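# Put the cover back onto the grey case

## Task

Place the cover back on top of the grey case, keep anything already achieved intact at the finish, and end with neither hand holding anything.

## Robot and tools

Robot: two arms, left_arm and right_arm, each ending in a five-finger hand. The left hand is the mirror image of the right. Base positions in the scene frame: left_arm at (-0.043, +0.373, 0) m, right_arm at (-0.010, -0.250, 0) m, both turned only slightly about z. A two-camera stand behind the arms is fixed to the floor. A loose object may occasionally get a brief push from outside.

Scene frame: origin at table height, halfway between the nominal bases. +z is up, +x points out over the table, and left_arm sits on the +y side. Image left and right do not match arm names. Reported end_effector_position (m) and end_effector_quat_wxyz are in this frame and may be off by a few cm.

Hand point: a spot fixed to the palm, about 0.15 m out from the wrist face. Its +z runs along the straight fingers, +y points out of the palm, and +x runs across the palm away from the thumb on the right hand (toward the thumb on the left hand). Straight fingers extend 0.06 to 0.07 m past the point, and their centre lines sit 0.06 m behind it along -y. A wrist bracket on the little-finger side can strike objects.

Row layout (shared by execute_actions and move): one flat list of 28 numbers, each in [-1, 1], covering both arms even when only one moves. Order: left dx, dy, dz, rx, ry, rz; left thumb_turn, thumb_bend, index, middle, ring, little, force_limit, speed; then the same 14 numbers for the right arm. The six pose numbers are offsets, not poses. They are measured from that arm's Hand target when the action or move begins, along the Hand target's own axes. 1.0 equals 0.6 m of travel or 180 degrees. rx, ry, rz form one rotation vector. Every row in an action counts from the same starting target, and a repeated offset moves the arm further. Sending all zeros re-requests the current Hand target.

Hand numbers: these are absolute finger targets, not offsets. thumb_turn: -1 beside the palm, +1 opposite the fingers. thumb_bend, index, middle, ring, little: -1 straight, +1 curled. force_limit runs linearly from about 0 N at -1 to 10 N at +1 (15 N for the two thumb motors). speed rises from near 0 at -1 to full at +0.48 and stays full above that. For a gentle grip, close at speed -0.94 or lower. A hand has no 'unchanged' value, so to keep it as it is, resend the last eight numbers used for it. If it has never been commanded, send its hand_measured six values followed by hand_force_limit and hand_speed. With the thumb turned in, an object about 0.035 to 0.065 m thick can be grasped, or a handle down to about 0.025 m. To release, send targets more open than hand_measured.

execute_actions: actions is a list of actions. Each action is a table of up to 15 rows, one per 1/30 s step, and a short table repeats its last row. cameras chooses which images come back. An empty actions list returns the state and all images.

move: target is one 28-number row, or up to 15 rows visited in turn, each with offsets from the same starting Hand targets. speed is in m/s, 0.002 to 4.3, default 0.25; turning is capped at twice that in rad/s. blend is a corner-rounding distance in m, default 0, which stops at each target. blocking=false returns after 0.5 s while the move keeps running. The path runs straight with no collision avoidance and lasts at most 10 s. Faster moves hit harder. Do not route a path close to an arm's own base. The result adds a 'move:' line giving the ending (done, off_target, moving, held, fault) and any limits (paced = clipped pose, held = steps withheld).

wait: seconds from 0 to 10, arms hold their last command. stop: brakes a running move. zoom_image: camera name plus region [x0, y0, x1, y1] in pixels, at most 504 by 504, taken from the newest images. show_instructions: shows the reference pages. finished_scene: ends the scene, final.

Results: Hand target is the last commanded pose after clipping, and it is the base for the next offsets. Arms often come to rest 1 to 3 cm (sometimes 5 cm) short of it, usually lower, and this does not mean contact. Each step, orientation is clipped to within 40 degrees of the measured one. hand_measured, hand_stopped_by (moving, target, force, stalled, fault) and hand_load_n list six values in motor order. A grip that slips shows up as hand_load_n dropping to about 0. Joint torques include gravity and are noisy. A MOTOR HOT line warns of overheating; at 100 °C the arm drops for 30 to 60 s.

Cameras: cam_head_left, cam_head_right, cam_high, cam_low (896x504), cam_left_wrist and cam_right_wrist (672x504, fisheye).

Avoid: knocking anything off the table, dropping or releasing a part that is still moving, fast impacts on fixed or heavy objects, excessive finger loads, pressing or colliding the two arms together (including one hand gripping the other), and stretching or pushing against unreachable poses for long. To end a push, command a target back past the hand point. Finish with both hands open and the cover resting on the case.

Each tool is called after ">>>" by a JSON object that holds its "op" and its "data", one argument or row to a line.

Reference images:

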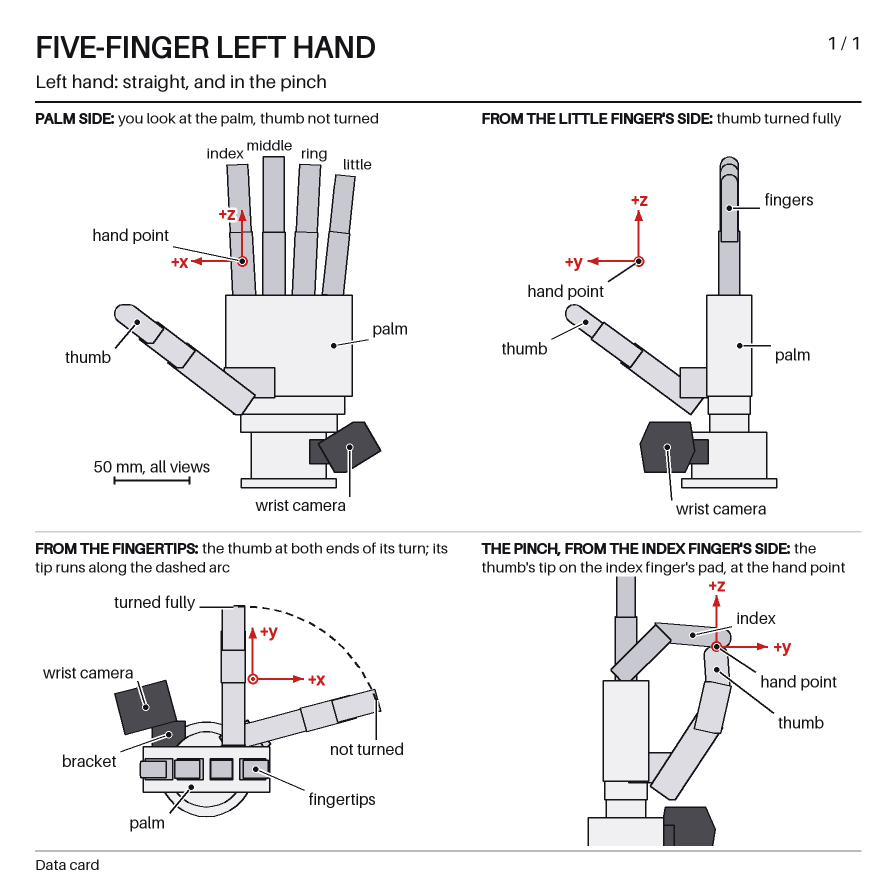

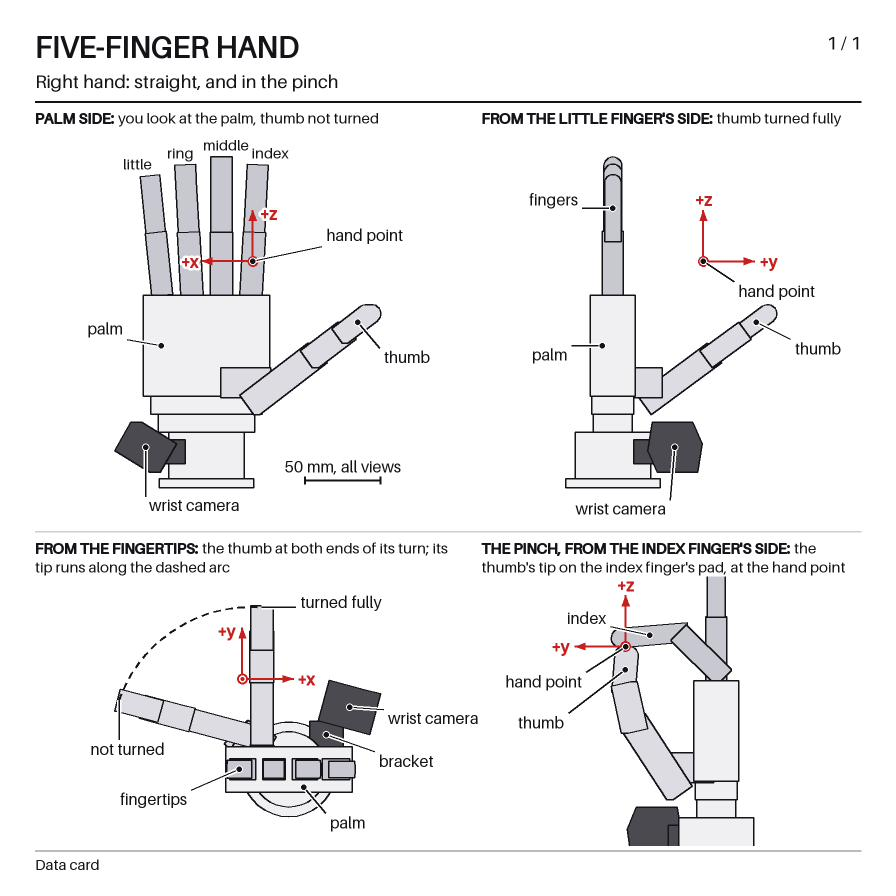

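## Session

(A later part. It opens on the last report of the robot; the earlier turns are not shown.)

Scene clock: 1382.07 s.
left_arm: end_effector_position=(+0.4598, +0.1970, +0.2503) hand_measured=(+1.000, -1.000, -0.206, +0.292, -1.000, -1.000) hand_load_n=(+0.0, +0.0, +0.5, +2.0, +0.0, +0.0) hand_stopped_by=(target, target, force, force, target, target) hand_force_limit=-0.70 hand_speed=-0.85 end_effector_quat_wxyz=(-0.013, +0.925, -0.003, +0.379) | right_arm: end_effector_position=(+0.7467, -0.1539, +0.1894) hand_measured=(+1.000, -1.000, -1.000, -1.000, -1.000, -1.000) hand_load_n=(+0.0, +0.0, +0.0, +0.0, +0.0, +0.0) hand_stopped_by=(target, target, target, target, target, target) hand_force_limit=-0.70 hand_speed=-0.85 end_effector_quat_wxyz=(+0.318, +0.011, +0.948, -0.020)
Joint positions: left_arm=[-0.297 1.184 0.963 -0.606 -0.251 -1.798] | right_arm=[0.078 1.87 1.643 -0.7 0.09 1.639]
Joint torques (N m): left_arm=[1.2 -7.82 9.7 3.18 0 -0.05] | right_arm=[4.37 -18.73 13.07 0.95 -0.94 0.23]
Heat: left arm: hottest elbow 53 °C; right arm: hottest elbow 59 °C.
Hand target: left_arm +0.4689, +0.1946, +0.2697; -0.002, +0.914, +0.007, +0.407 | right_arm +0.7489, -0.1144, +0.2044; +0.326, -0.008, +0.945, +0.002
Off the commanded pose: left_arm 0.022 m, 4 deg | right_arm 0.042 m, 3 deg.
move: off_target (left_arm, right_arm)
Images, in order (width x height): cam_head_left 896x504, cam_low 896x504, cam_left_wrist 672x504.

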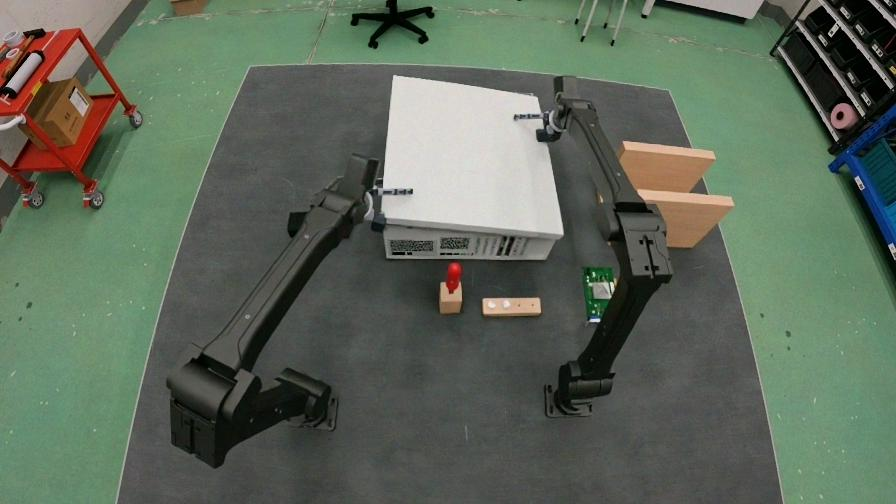

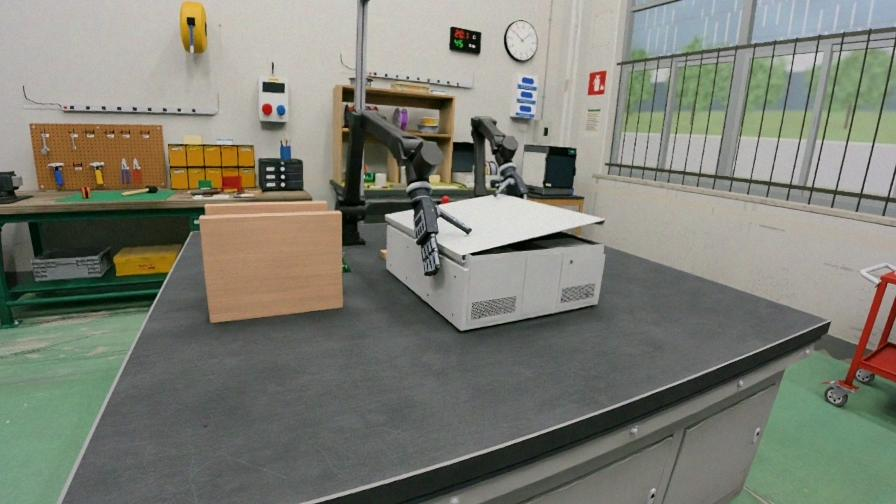

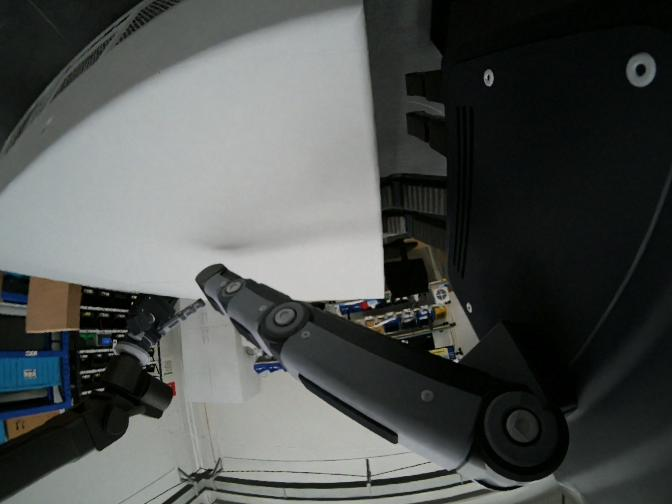

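>>> {"op": "move", "data": {
  "target": [-0.0434,0,0.0391,0,0,0,1,-1,0.4,0.5,-1,-1,-0.7,-0.85,0,0,0,0,0,0,1,-1,-1,-1,-1,-1,-0.7,-0.85],
  "speed": 0.04,
  "cameras": ["cam_low","cam_left_wrist","cam_head_left"]
}}

>>> {"op": "zoom_image", "data": {
  "camera": "cam_low",
  "region": [440, 160, 630, 290]
}}

>>> {"op": "zoom_image", "data": {
  "camera": "cam_left_wrist",
  "region": [200, 0, 500, 330]
}}

Scene clock: 1388.03 s.
left_arm: end_effector_position=(+0.4621, +0.1969, +0.2279) hand_measured=(+1.000, -1.000, -0.206, +0.292, -1.000, -1.000) hand_load_n=(+0.0, +0.0, +0.0, +0.5, -0.5, +0.0) hand_stopped_by=(target, target, force, force, target, target) hand_force_limit=-0.70 hand_speed=-0.85 end_effector_quat_wxyz=(-0.010, +0.920, +0.000, +0.391) | right_arm: end_effector_position=(+0.7466, -0.1532, +0.1901) hand_measured=(+1.000, -1.000, -1.000, -1.000, -1.000, -1.000) hand_load_n=(+0.0, +0.0, +0.0, +0.0, +0.0, +0.0) hand_stopped_by=(target, target, target, target, target, target) hand_force_limit=-0.70 hand_speed=-0.85 end_effector_quat_wxyz=(+0.319, +0.010, +0.948, -0.018)
Joint positions: left_arm=[-0.297 1.198 0.898 -0.5 -0.255 -1.798] | right_arm=[0.078 1.869 1.643 -0.7 0.087 1.639]
Joint torques (N m): left_arm=[1.03 -6.77 8.9 2.96 0.11 -0.05] | right_arm=[4.89 -18.73 12.94 0.81 -0.77 0.22]
Heat: left arm: hottest elbow 53 °C; right arm: hottest elbow 59 °C.
Hand target: left_arm +0.4689, +0.1946, +0.2349; -0.002, +0.914, +0.007, +0.407 | right_arm +0.7489, -0.1144, +0.2043; +0.325, -0.007, +0.946, +0.002
Off the commanded pose: left_arm 0.010 m, 2 deg | right_arm 0.041 m, 3 deg.
move: off_target (right_arm)
Images, in order (width x height): cam_head_left 896x504, cam_low 896x504, cam_left_wrist 672x504.

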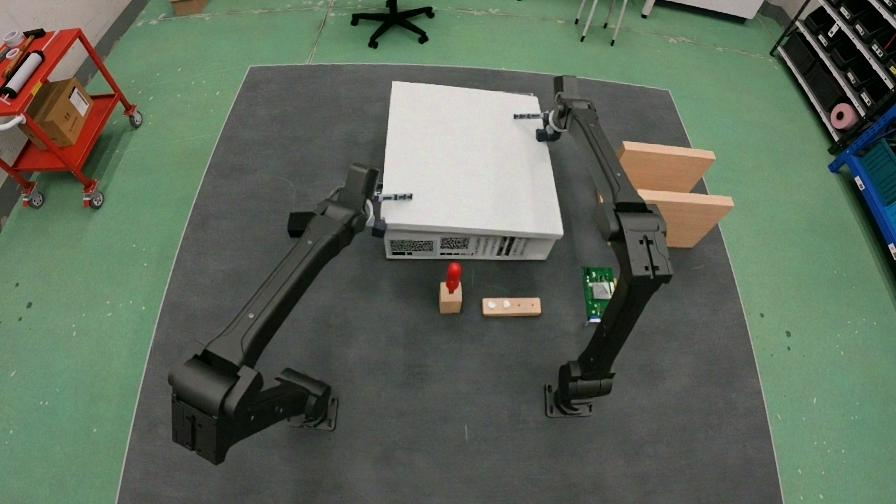

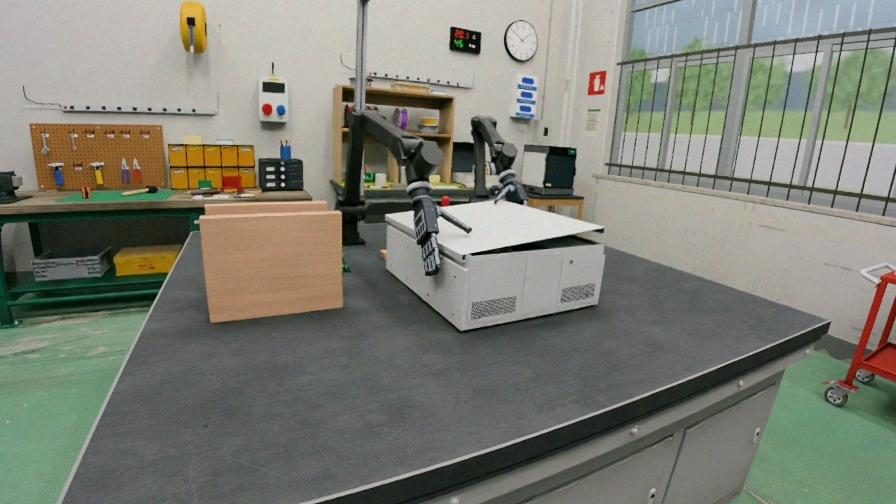

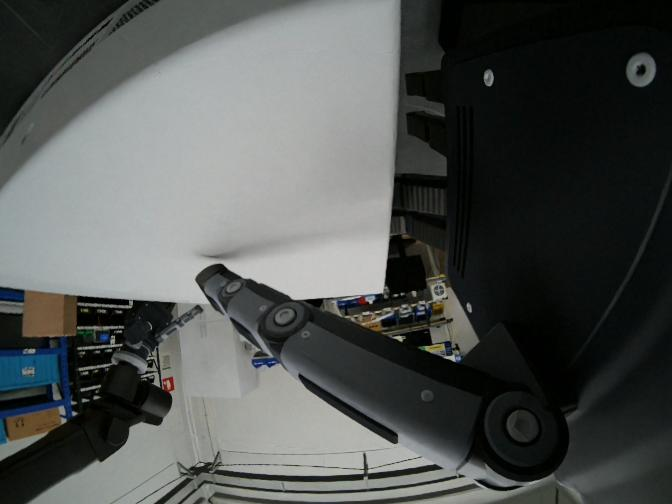

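Scaled by 2.653.

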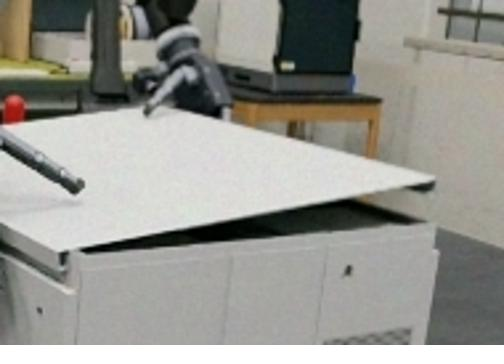

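Scaled by 1.527 from the camera's 672x504 image, which has a finer 960x720 frame.

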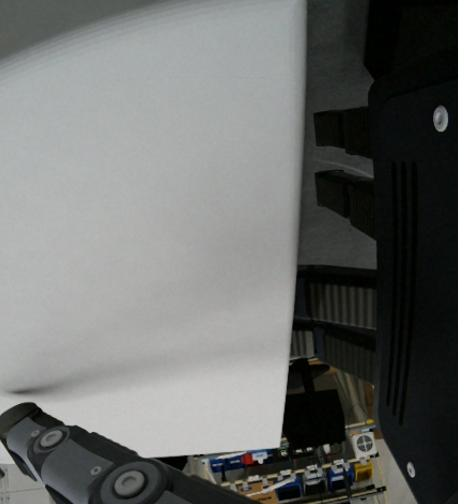

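>>> {"op": "move", "data": {
  "target": [-0.012,-0.05,0.0115,0,0,0,1,-1,0.4,0.5,-1,-1,-0.7,-0.85,0,0,0,0,0,0,1,-1,-1,-1,-1,-1,-0.7,-0.85],
  "speed": 0.03,
  "cameras": ["cam_low","cam_left_wrist","cam_head_left"]
}}

>>> {"op": "zoom_image", "data": {
  "camera": "cam_low",
  "region": [440, 160, 630, 290]
}}

>>> {"op": "zoom_image", "data": {
  "camera": "cam_left_wrist",
  "region": [200, 0, 500, 330]
}}

Scene clock: 1396.60 s.
left_arm: end_effector_position=(+0.4656, +0.2142, +0.2197) hand_measured=(+1.000, -1.000, -0.206, +0.292, -1.000, -1.000) hand_load_n=(+0.0, -0.5, +0.5, +2.5, +0.0, +0.0) hand_stopped_by=(target, target, force, force, target, target) hand_force_limit=-0.70 hand_speed=-0.85 end_effector_quat_wxyz=(+0.003, +0.918, -0.003, +0.396) | right_arm: end_effector_position=(+0.7465, -0.1530, +0.1902) hand_measured=(+1.000, -1.000, -1.000, -1.000, -1.000, -1.000) hand_load_n=(+0.0, +0.0, +0.0, +0.0, +0.0, +0.0) hand_stopped_by=(target, target, target, target, target, target) hand_force_limit=-0.70 hand_speed=-0.85 end_effector_quat_wxyz=(+0.319, +0.010, +0.948, -0.018)
Joint positions: left_arm=[-0.236 1.196 0.861 -0.438 -0.19 -1.756] | right_arm=[0.078 1.869 1.643 -0.7 0.085 1.639]
Joint torques (N m): left_arm=[2.55 -8 8.4 2.29 -0.15 0.08] | right_arm=[3.96 -18.78 12.77 0.83 -0.8 0.22]
Heat: left arm: hottest elbow 50 °C; right arm: hottest elbow 59 °C.
Hand target: left_arm +0.4689, +0.2244, +0.2247; -0.002, +0.914, +0.007, +0.407 | right_arm +0.7489, -0.1144, +0.2043; +0.325, -0.007, +0.946, +0.002
Off the commanded pose: left_arm 0.012 m, 2 deg | right_arm 0.041 m, 3 deg.
move: off_target (left_arm, right_arm)
Images, in order (width x height): cam_head_left 896x504, cam_low 896x504, cam_left_wrist 672x504.

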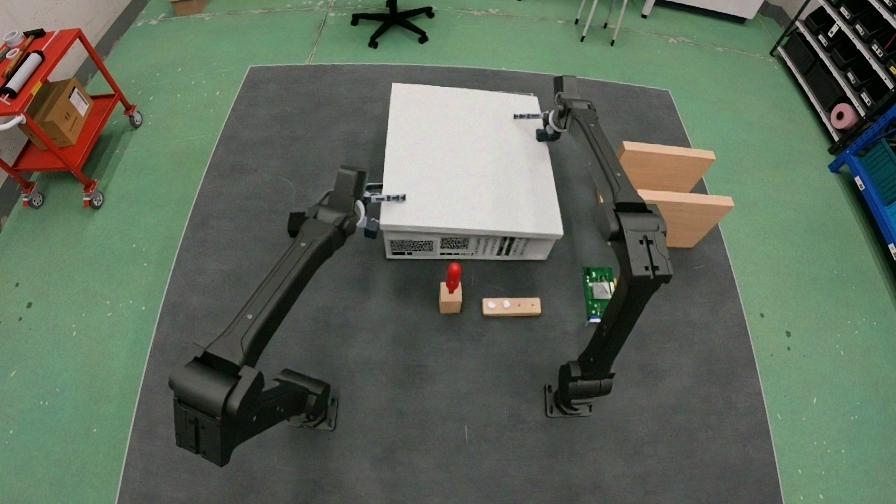

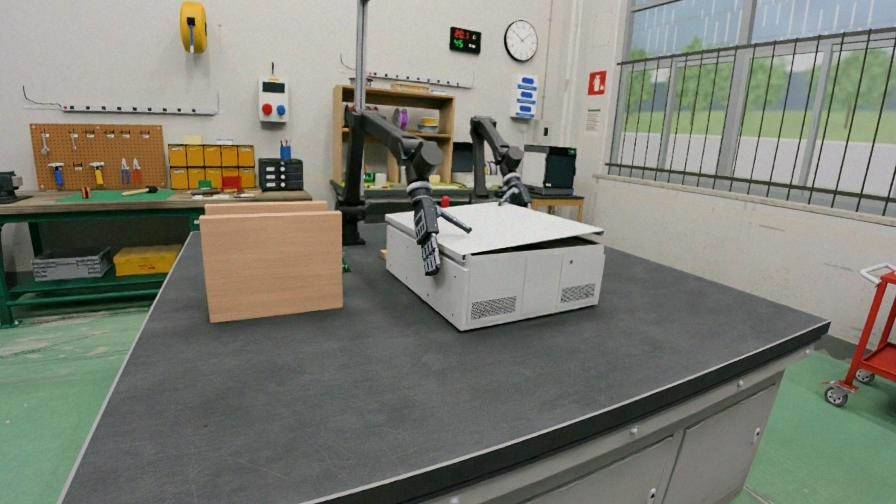

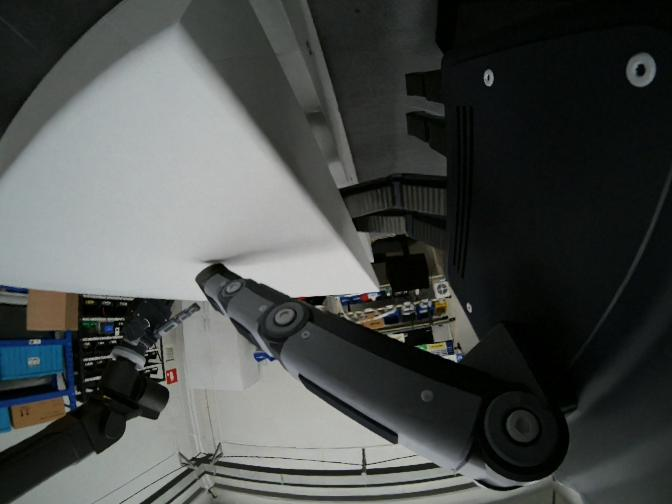

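Scaled by 2.653.

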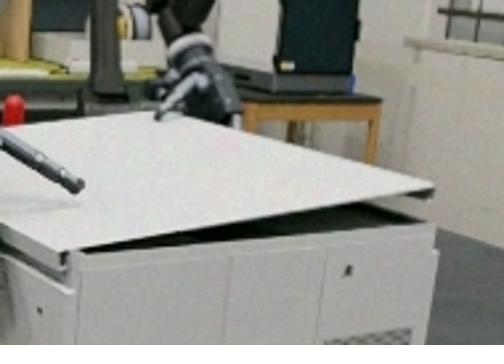

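Scaled by 1.527 from the camera's 672x504 image, which has a finer 960x720 frame.

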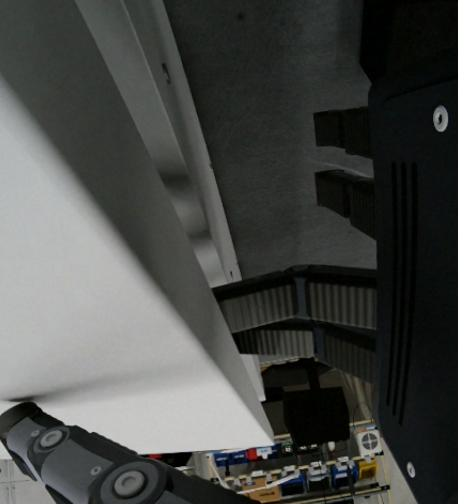

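>>> {"op": "move", "data": {
  "target": [-0.012,-0.04,0.0115,0,0,0,1,-1,0.4,0.5,-1,-1,-0.7,-0.85,0,0,0,0,0,0,1,-1,-1,-1,-1,-1,-0.7,-0.85],
  "speed": 0.03,
  "cameras": ["cam_low","cam_left_wrist","cam_head_left"]
}}

>>> {"op": "zoom_image", "data": {
  "camera": "cam_low",
  "region": [440, 160, 630, 290]
}}

>>> {"op": "zoom_image", "data": {
  "camera": "cam_left_wrist",
  "region": [200, 0, 500, 330]
}}

Scene clock: 1404.97 s.
left_arm: end_effector_position=(+0.4652, +0.2469, +0.2076) hand_measured=(+1.000, -1.000, -0.206, +0.292, -1.000, -1.000) hand_load_n=(+0.0, +0.0, +0.0, +0.0, +0.0, -0.5) hand_stopped_by=(target, target, force, force, target, target) hand_force_limit=-0.70 hand_speed=-0.85 end_effector_quat_wxyz=(-0.002, +0.918, +0.008, +0.396) | right_arm: end_effector_position=(+0.7463, -0.1521, +0.1903) hand_measured=(+1.000, -1.000, -1.000, -1.000, -1.000, -1.000) hand_load_n=(+0.0, -0.5, +0.0, +0.0, +0.0, +0.0) hand_stopped_by=(target, target, target, target, target, target) hand_force_limit=-0.70 hand_speed=-0.85 end_effector_quat_wxyz=(+0.319, +0.009, +0.948, -0.016)
Joint positions: left_arm=[-0.158 1.184 0.817 -0.401 -0.149 -1.717] | right_arm=[0.078 1.869 1.643 -0.7 0.081 1.639]
Joint torques (N m): left_arm=[1.49 -7.06 9.1 2.13 0.17 0.16] | right_arm=[4.78 -18.26 13.15 0.94 -0.59 0.26]
Heat: left arm: hottest elbow 49 °C; right arm: hottest elbow 59 °C.
Hand target: left_arm +0.4688, +0.2484, +0.2147; -0.002, +0.914, +0.007, +0.407 | right_arm +0.7490, -0.1146, +0.2043; +0.325, -0.007, +0.946, +0.002
Off the commanded pose: left_arm 0.008 m, 1 deg | right_arm 0.040 m, 3 deg.
move: off_target (right_arm)
Images, in order (width x height): cam_head_left 896x504, cam_low 896x504, cam_left_wrist 672x504.

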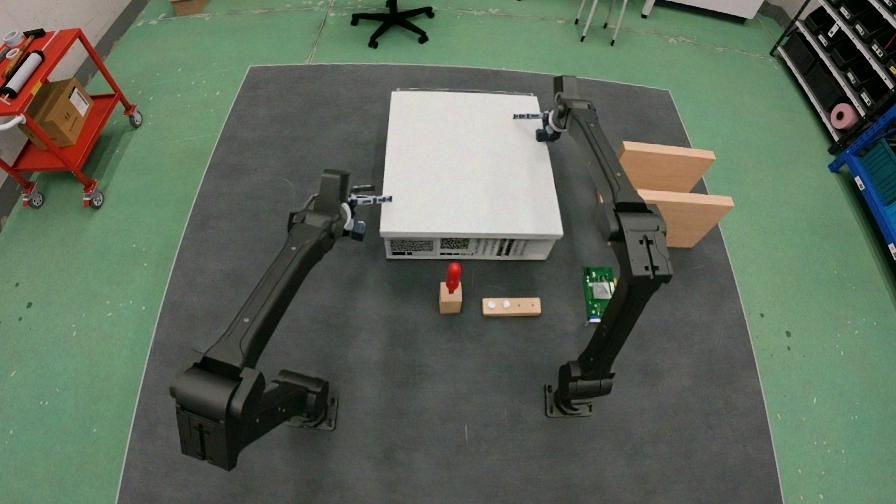

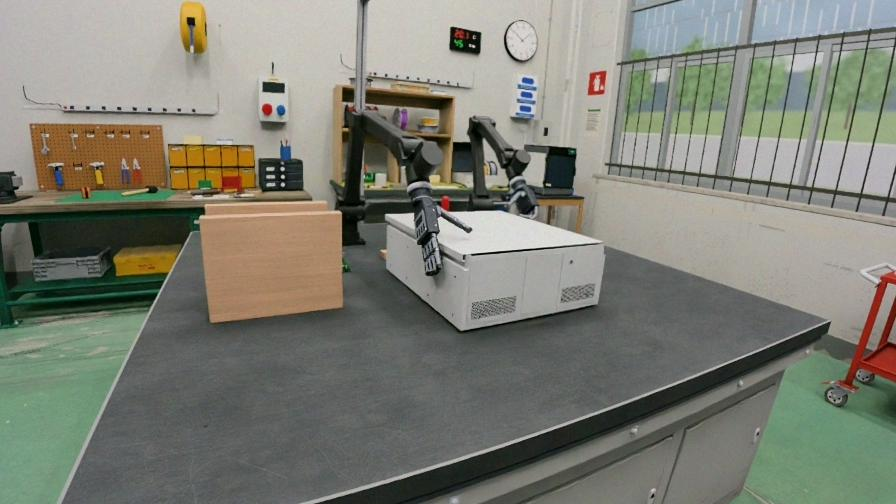

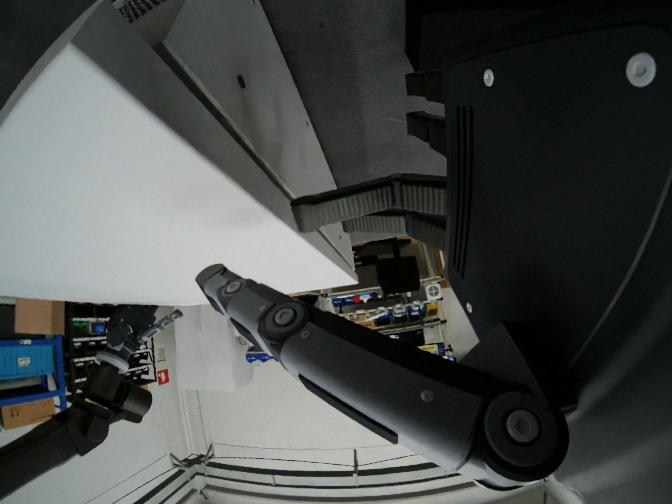

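Scaled by 2.653.

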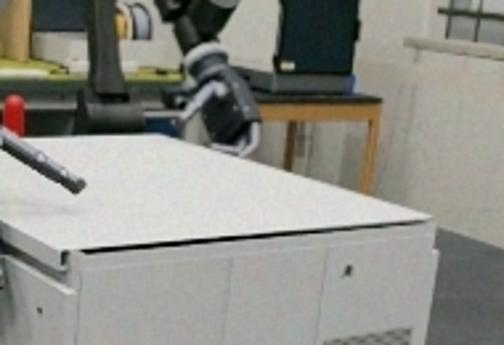

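Scaled by 1.527 from the camera's 672x504 image, which has a finer 960x720 frame.

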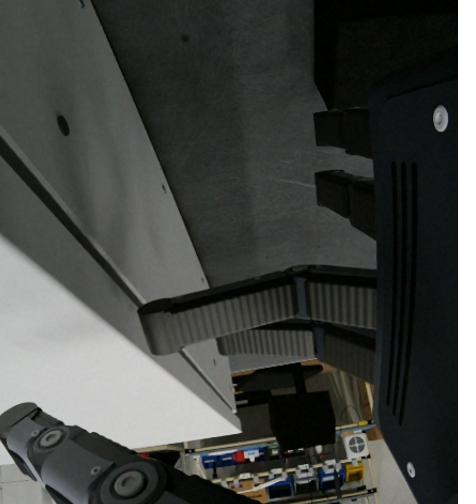

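>>> {"op": "move", "data": {
  "target": [
    [0.0011,-0.1,0.0009,0,0,0,1,-1,0.4,0.5,-1,-1,-0.7,-0.85,-0.0185,-0.1667,-0.0275,0,0,0,1,-1,-1,-1,-1,-1,-0.7,-0.85],
    [0.15,-0.1,-0.1333,0,0,0,1,-1,-1,-1,-1,-1,-0.7,-0.5,-0.1212,-0.1667,-0.1585,0,0,0,1,-1,-1,-1,-1,-1,-0.7,-0.85]
  ],
  "speed": 0.1,
  "cameras": ["all"]
}}

>>> {"op": "zoom_image", "data": {
  "camera": "cam_head_left",
  "region": [370, 70, 590, 280]
}}

>>> {"op": "zoom_image", "data": {
  "camera": "cam_low",
  "region": [370, 190, 620, 340]
}}

>>> {"op": "zoom_image", "data": {
  "camera": "cam_high",
  "region": [310, 150, 560, 380]
}}

>>> {"op": "zoom_image", "data": {
  "camera": "cam_head_right",
  "region": [360, 70, 580, 280]
}}

Scene clock: 1426.37 s.
left_arm: end_effector_position=(+0.4577, +0.3051, +0.2988) hand_measured=(+1.000, -1.000, -1.000, -1.000, -1.000, -1.000) hand_load_n=(+0.0, +0.0, +0.0, +0.0, +0.0, +0.0) hand_stopped_by=(target, target, target, target, target, target) hand_force_limit=-0.70 hand_speed=-0.50 end_effector_quat_wxyz=(+0.000, +0.924, +0.007, +0.383) | right_arm: end_effector_position=(+0.7380, -0.2114, +0.2900) hand_measured=(+1.000, -1.000, -1.000, -1.000, -1.000, -1.000) hand_load_n=(+0.0, +0.0, +0.0, +0.0, +0.0, +0.0) hand_stopped_by=(target, target, target, target, target, target) hand_force_limit=-0.70 hand_speed=-0.85 end_effector_quat_wxyz=(+0.300, -0.002, +0.954, +0.004)
Joint positions: left_arm=[0.01 1.093 1.01 -0.702 -0.023 -1.602] | right_arm=[-0.033 1.842 1.881 -1.002 -0.03 1.539]
Joint torques (N m): left_arm=[1.85 -6.01 14.12 1.01 0.32 0.17] | right_arm=[0.79 -18.32 16.02 0.85 -0.18 -0.16]
Heat: left arm: hottest elbow 49 °C; right arm: hottest elbow 60 °C.
Hand target: left_arm +0.4688, +0.3087, +0.3351; -0.002, +0.914, +0.006, +0.407 | right_arm +0.7492, -0.2144, +0.3242; +0.325, -0.008, +0.946, +0.002
Off the commanded pose: left_arm 0.038 m, 3 deg | right_arm 0.036 m, 3 deg.
move: off_target (left_arm, right_arm); target 2's new numbers were sent with left_arm's hand 0.038 m and 3 deg from that target

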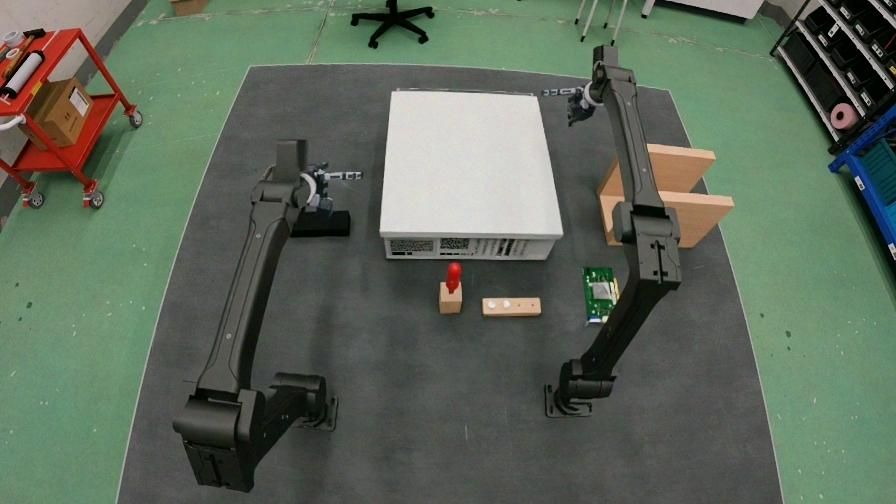

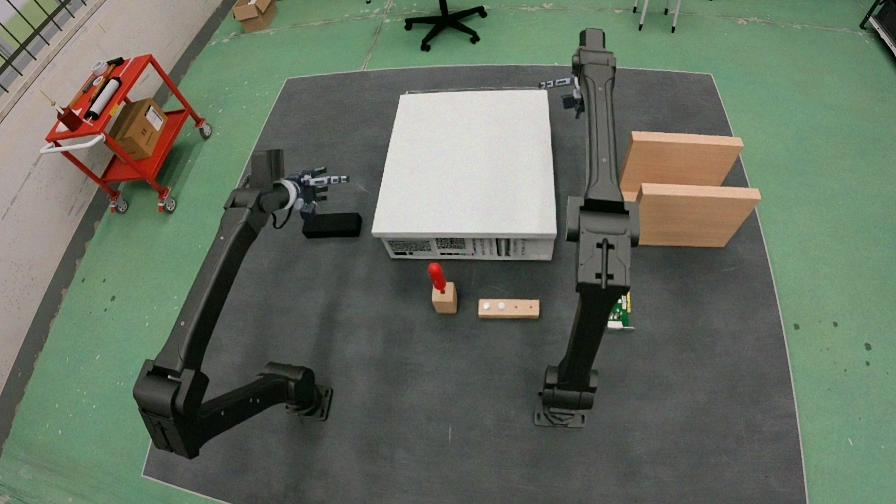

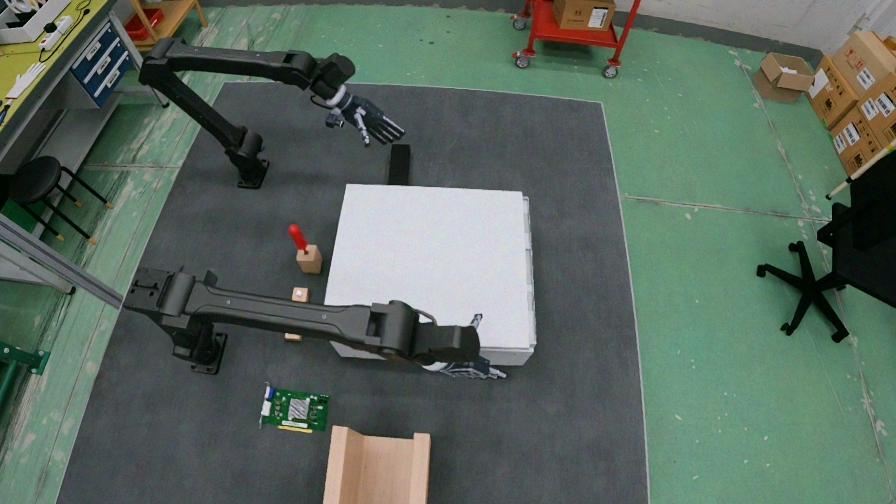

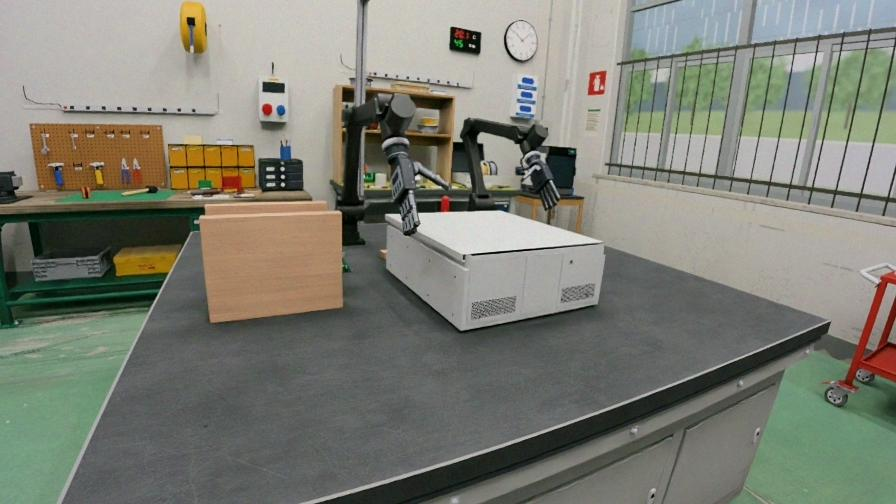

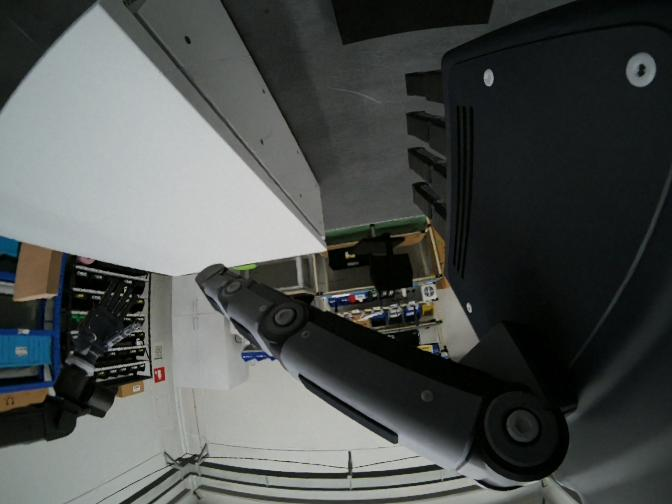

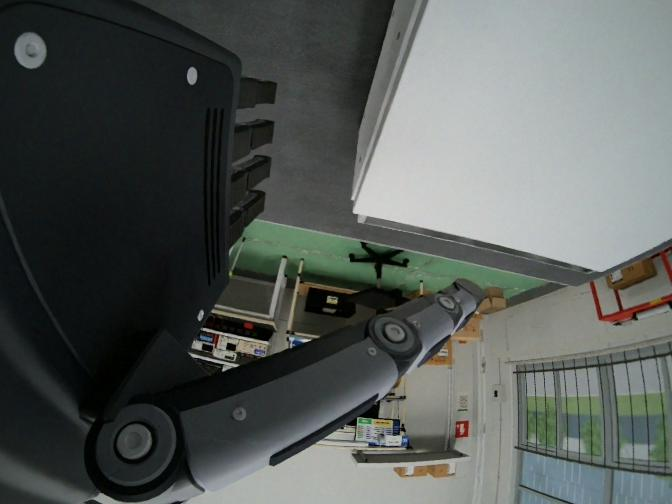

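Scaled by 2.291.

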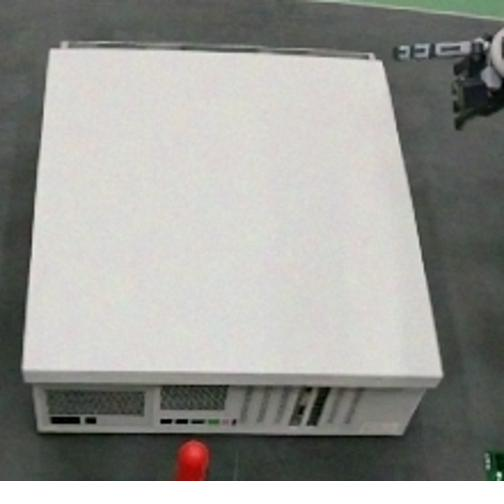

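Scaled by 2.016.

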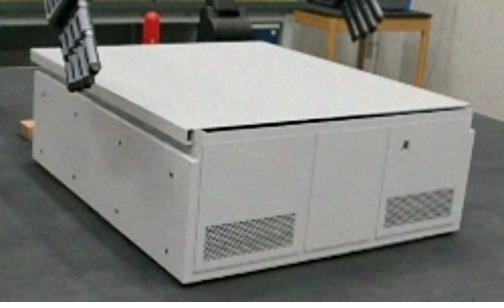

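Scaled by 2.016.

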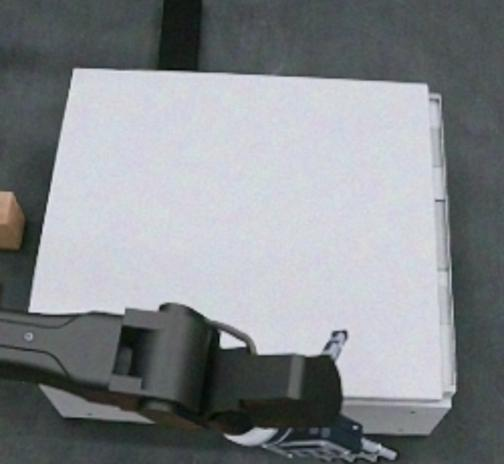

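Scaled by 2.291.

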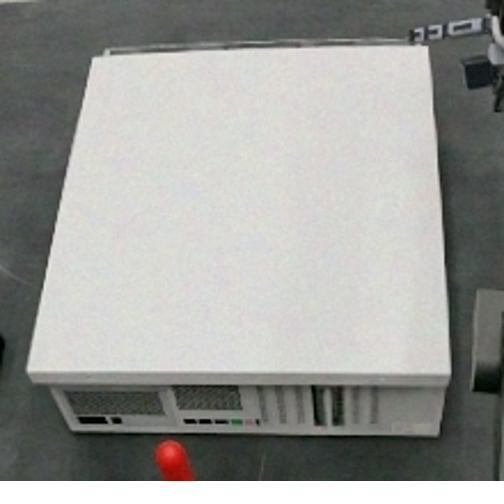

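>>> {"op": "move", "data": {
  "target": [
    [-0.0915,0.0955,-0.1635,-0.1,-0.1,0.225,1,-1,-1,-1,-1,-1,-0.7,-0.5,0.2247,-0.0045,-0.2515,-0.06,0.06,-0.18,1,-1,-1,-1,-1,-1,-0.7,-0.85],
    [-0.2642,0.293,-0.2805,-0.2098,-0.2078,0.4713,1,-1,-1,-1,-1,-1,-0.7,-0.5,0.6597,0.1863,-0.5292,-0.1641,0.166,-0.4754,1,-1,-1,-1,-1,-1,-0.7,-0.85],
    [-0.4253,0.2928,-0.135,-0.2098,-0.2078,0.4713,1,-1,-1,-1,-1,-1,-0.7,-0.5,0.7932,0.1865,-0.3587,-0.1641,0.166,-0.4754,1,-1,-1,-1,-1,-1,-0.7,-0.85]
  ],
  "speed": 0.25,
  "blend": 0.03,
  "cameras": ["all"]
}}

Scene clock: 1491.30 s.
left_arm: end_effector_position=(+0.2430, +0.1310, +0.2083) hand_measured=(+1.000, -1.000, -1.000, -1.000, -1.000, -1.000) hand_load_n=(+0.0, +0.0, +0.0, +0.0, +0.0, +0.0) hand_stopped_by=(target, target, target, target, target, target) hand_force_limit=-0.70 hand_speed=-0.50 end_effector_quat_wxyz=(+0.001, +0.715, -0.699, +0.005) | right_arm: end_effector_position=(+0.2419, -0.1127, +0.2069) hand_measured=(+1.000, -1.000, -1.000, -1.000, -1.000, -1.000) hand_load_n=(+0.0, -0.5, +0.0, +0.0, +0.0, +0.0) hand_stopped_by=(target, target, target, target, target, target) hand_force_limit=-0.70 hand_speed=-0.85 end_effector_quat_wxyz=(-0.003, +0.701, -0.713, +0.000)
Joint positions: left_arm=[-0.507 1.393 1.291 -1.46 0.004 -0.564] | right_arm=[0.332 1.198 1.112 -1.48 -0.002 0.345]
Joint torques (N m): left_arm=[0.38 -8.76 7.21 0.53 0.12 0.21] | right_arm=[2.49 -7.18 8.08 0.65 -0.01 -0.08]
Heat: left arm: hottest elbow 55 °C; right arm: hottest elbow 61 °C.
Hand target: left_arm +0.2403, +0.1296, +0.2000; +0.001, +0.708, -0.706, +0.000 | right_arm +0.2400, -0.1103, +0.2007; +0.001, +0.707, -0.707, +0.000
Off the commanded pose: left_arm 0.009 m, 1 deg | right_arm 0.007 m, 1 deg.
move: done

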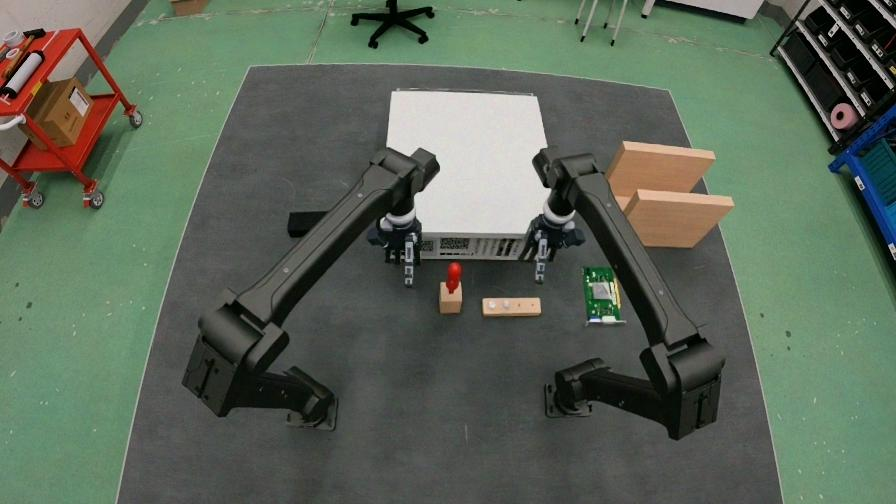

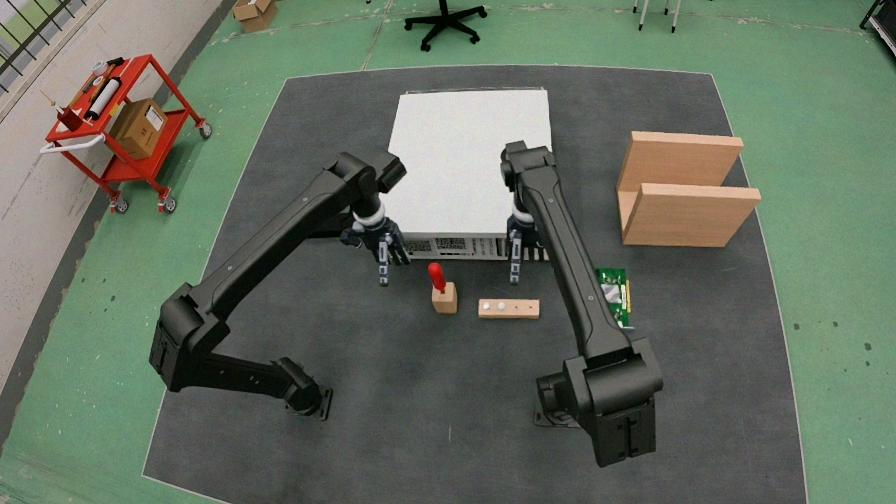

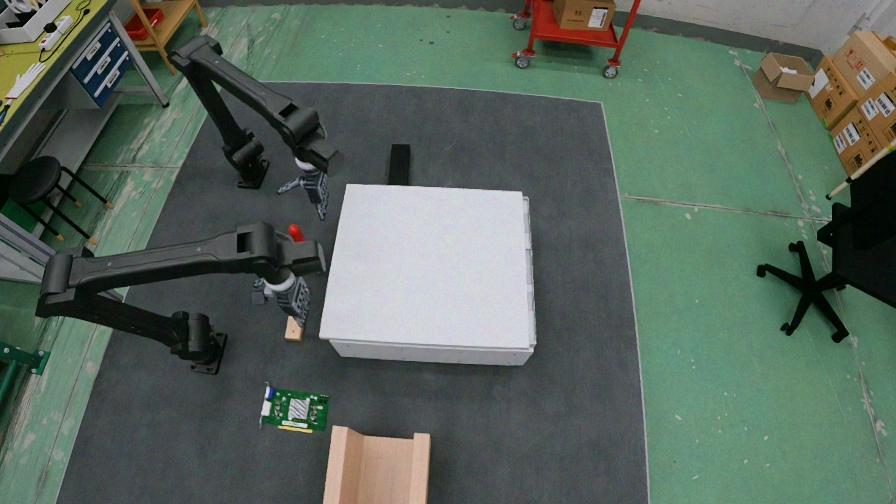

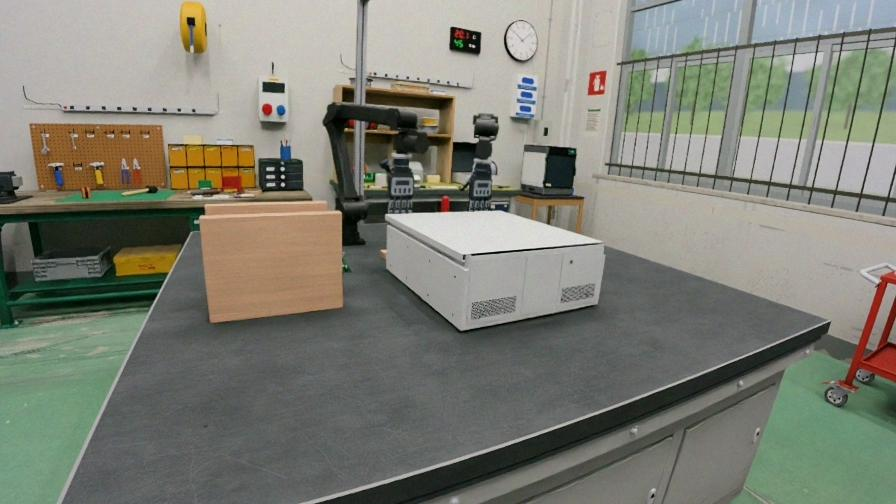

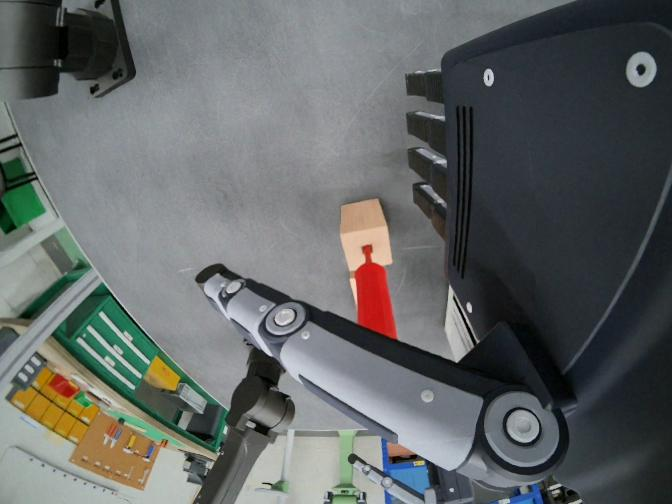

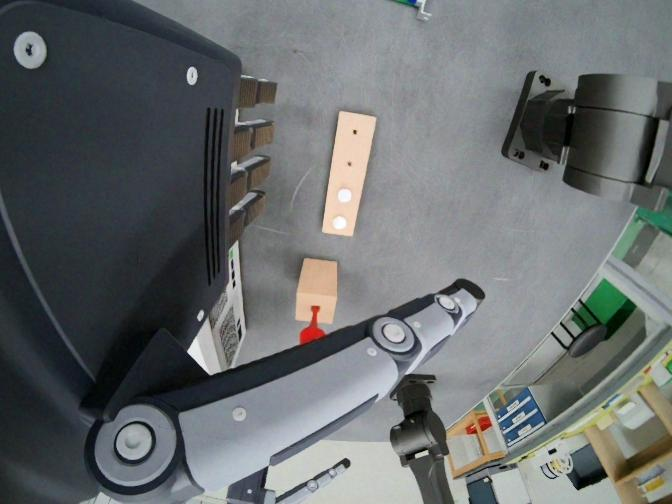

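>>> {"op": "zoom_image", "data": {
  "camera": "cam_head_left",
  "region": [360, 160, 600, 320]
}}

>>> {"op": "zoom_image", "data": {
  "camera": "cam_high",
  "region": [220, 150, 380, 370]
}}

>>> {"op": "zoom_image", "data": {
  "camera": "cam_low",
  "region": [370, 100, 620, 270]
}}

Scaled by 2.100.

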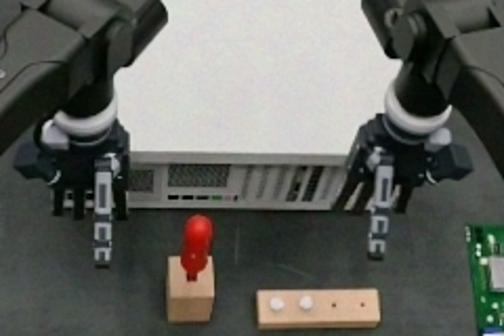

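Scaled by 2.291.

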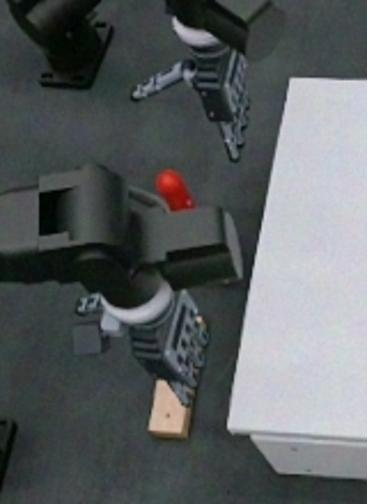

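Scaled by 2.016.

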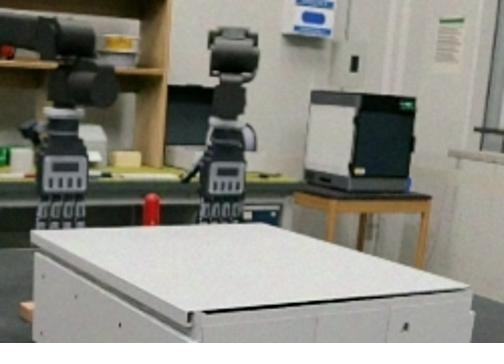

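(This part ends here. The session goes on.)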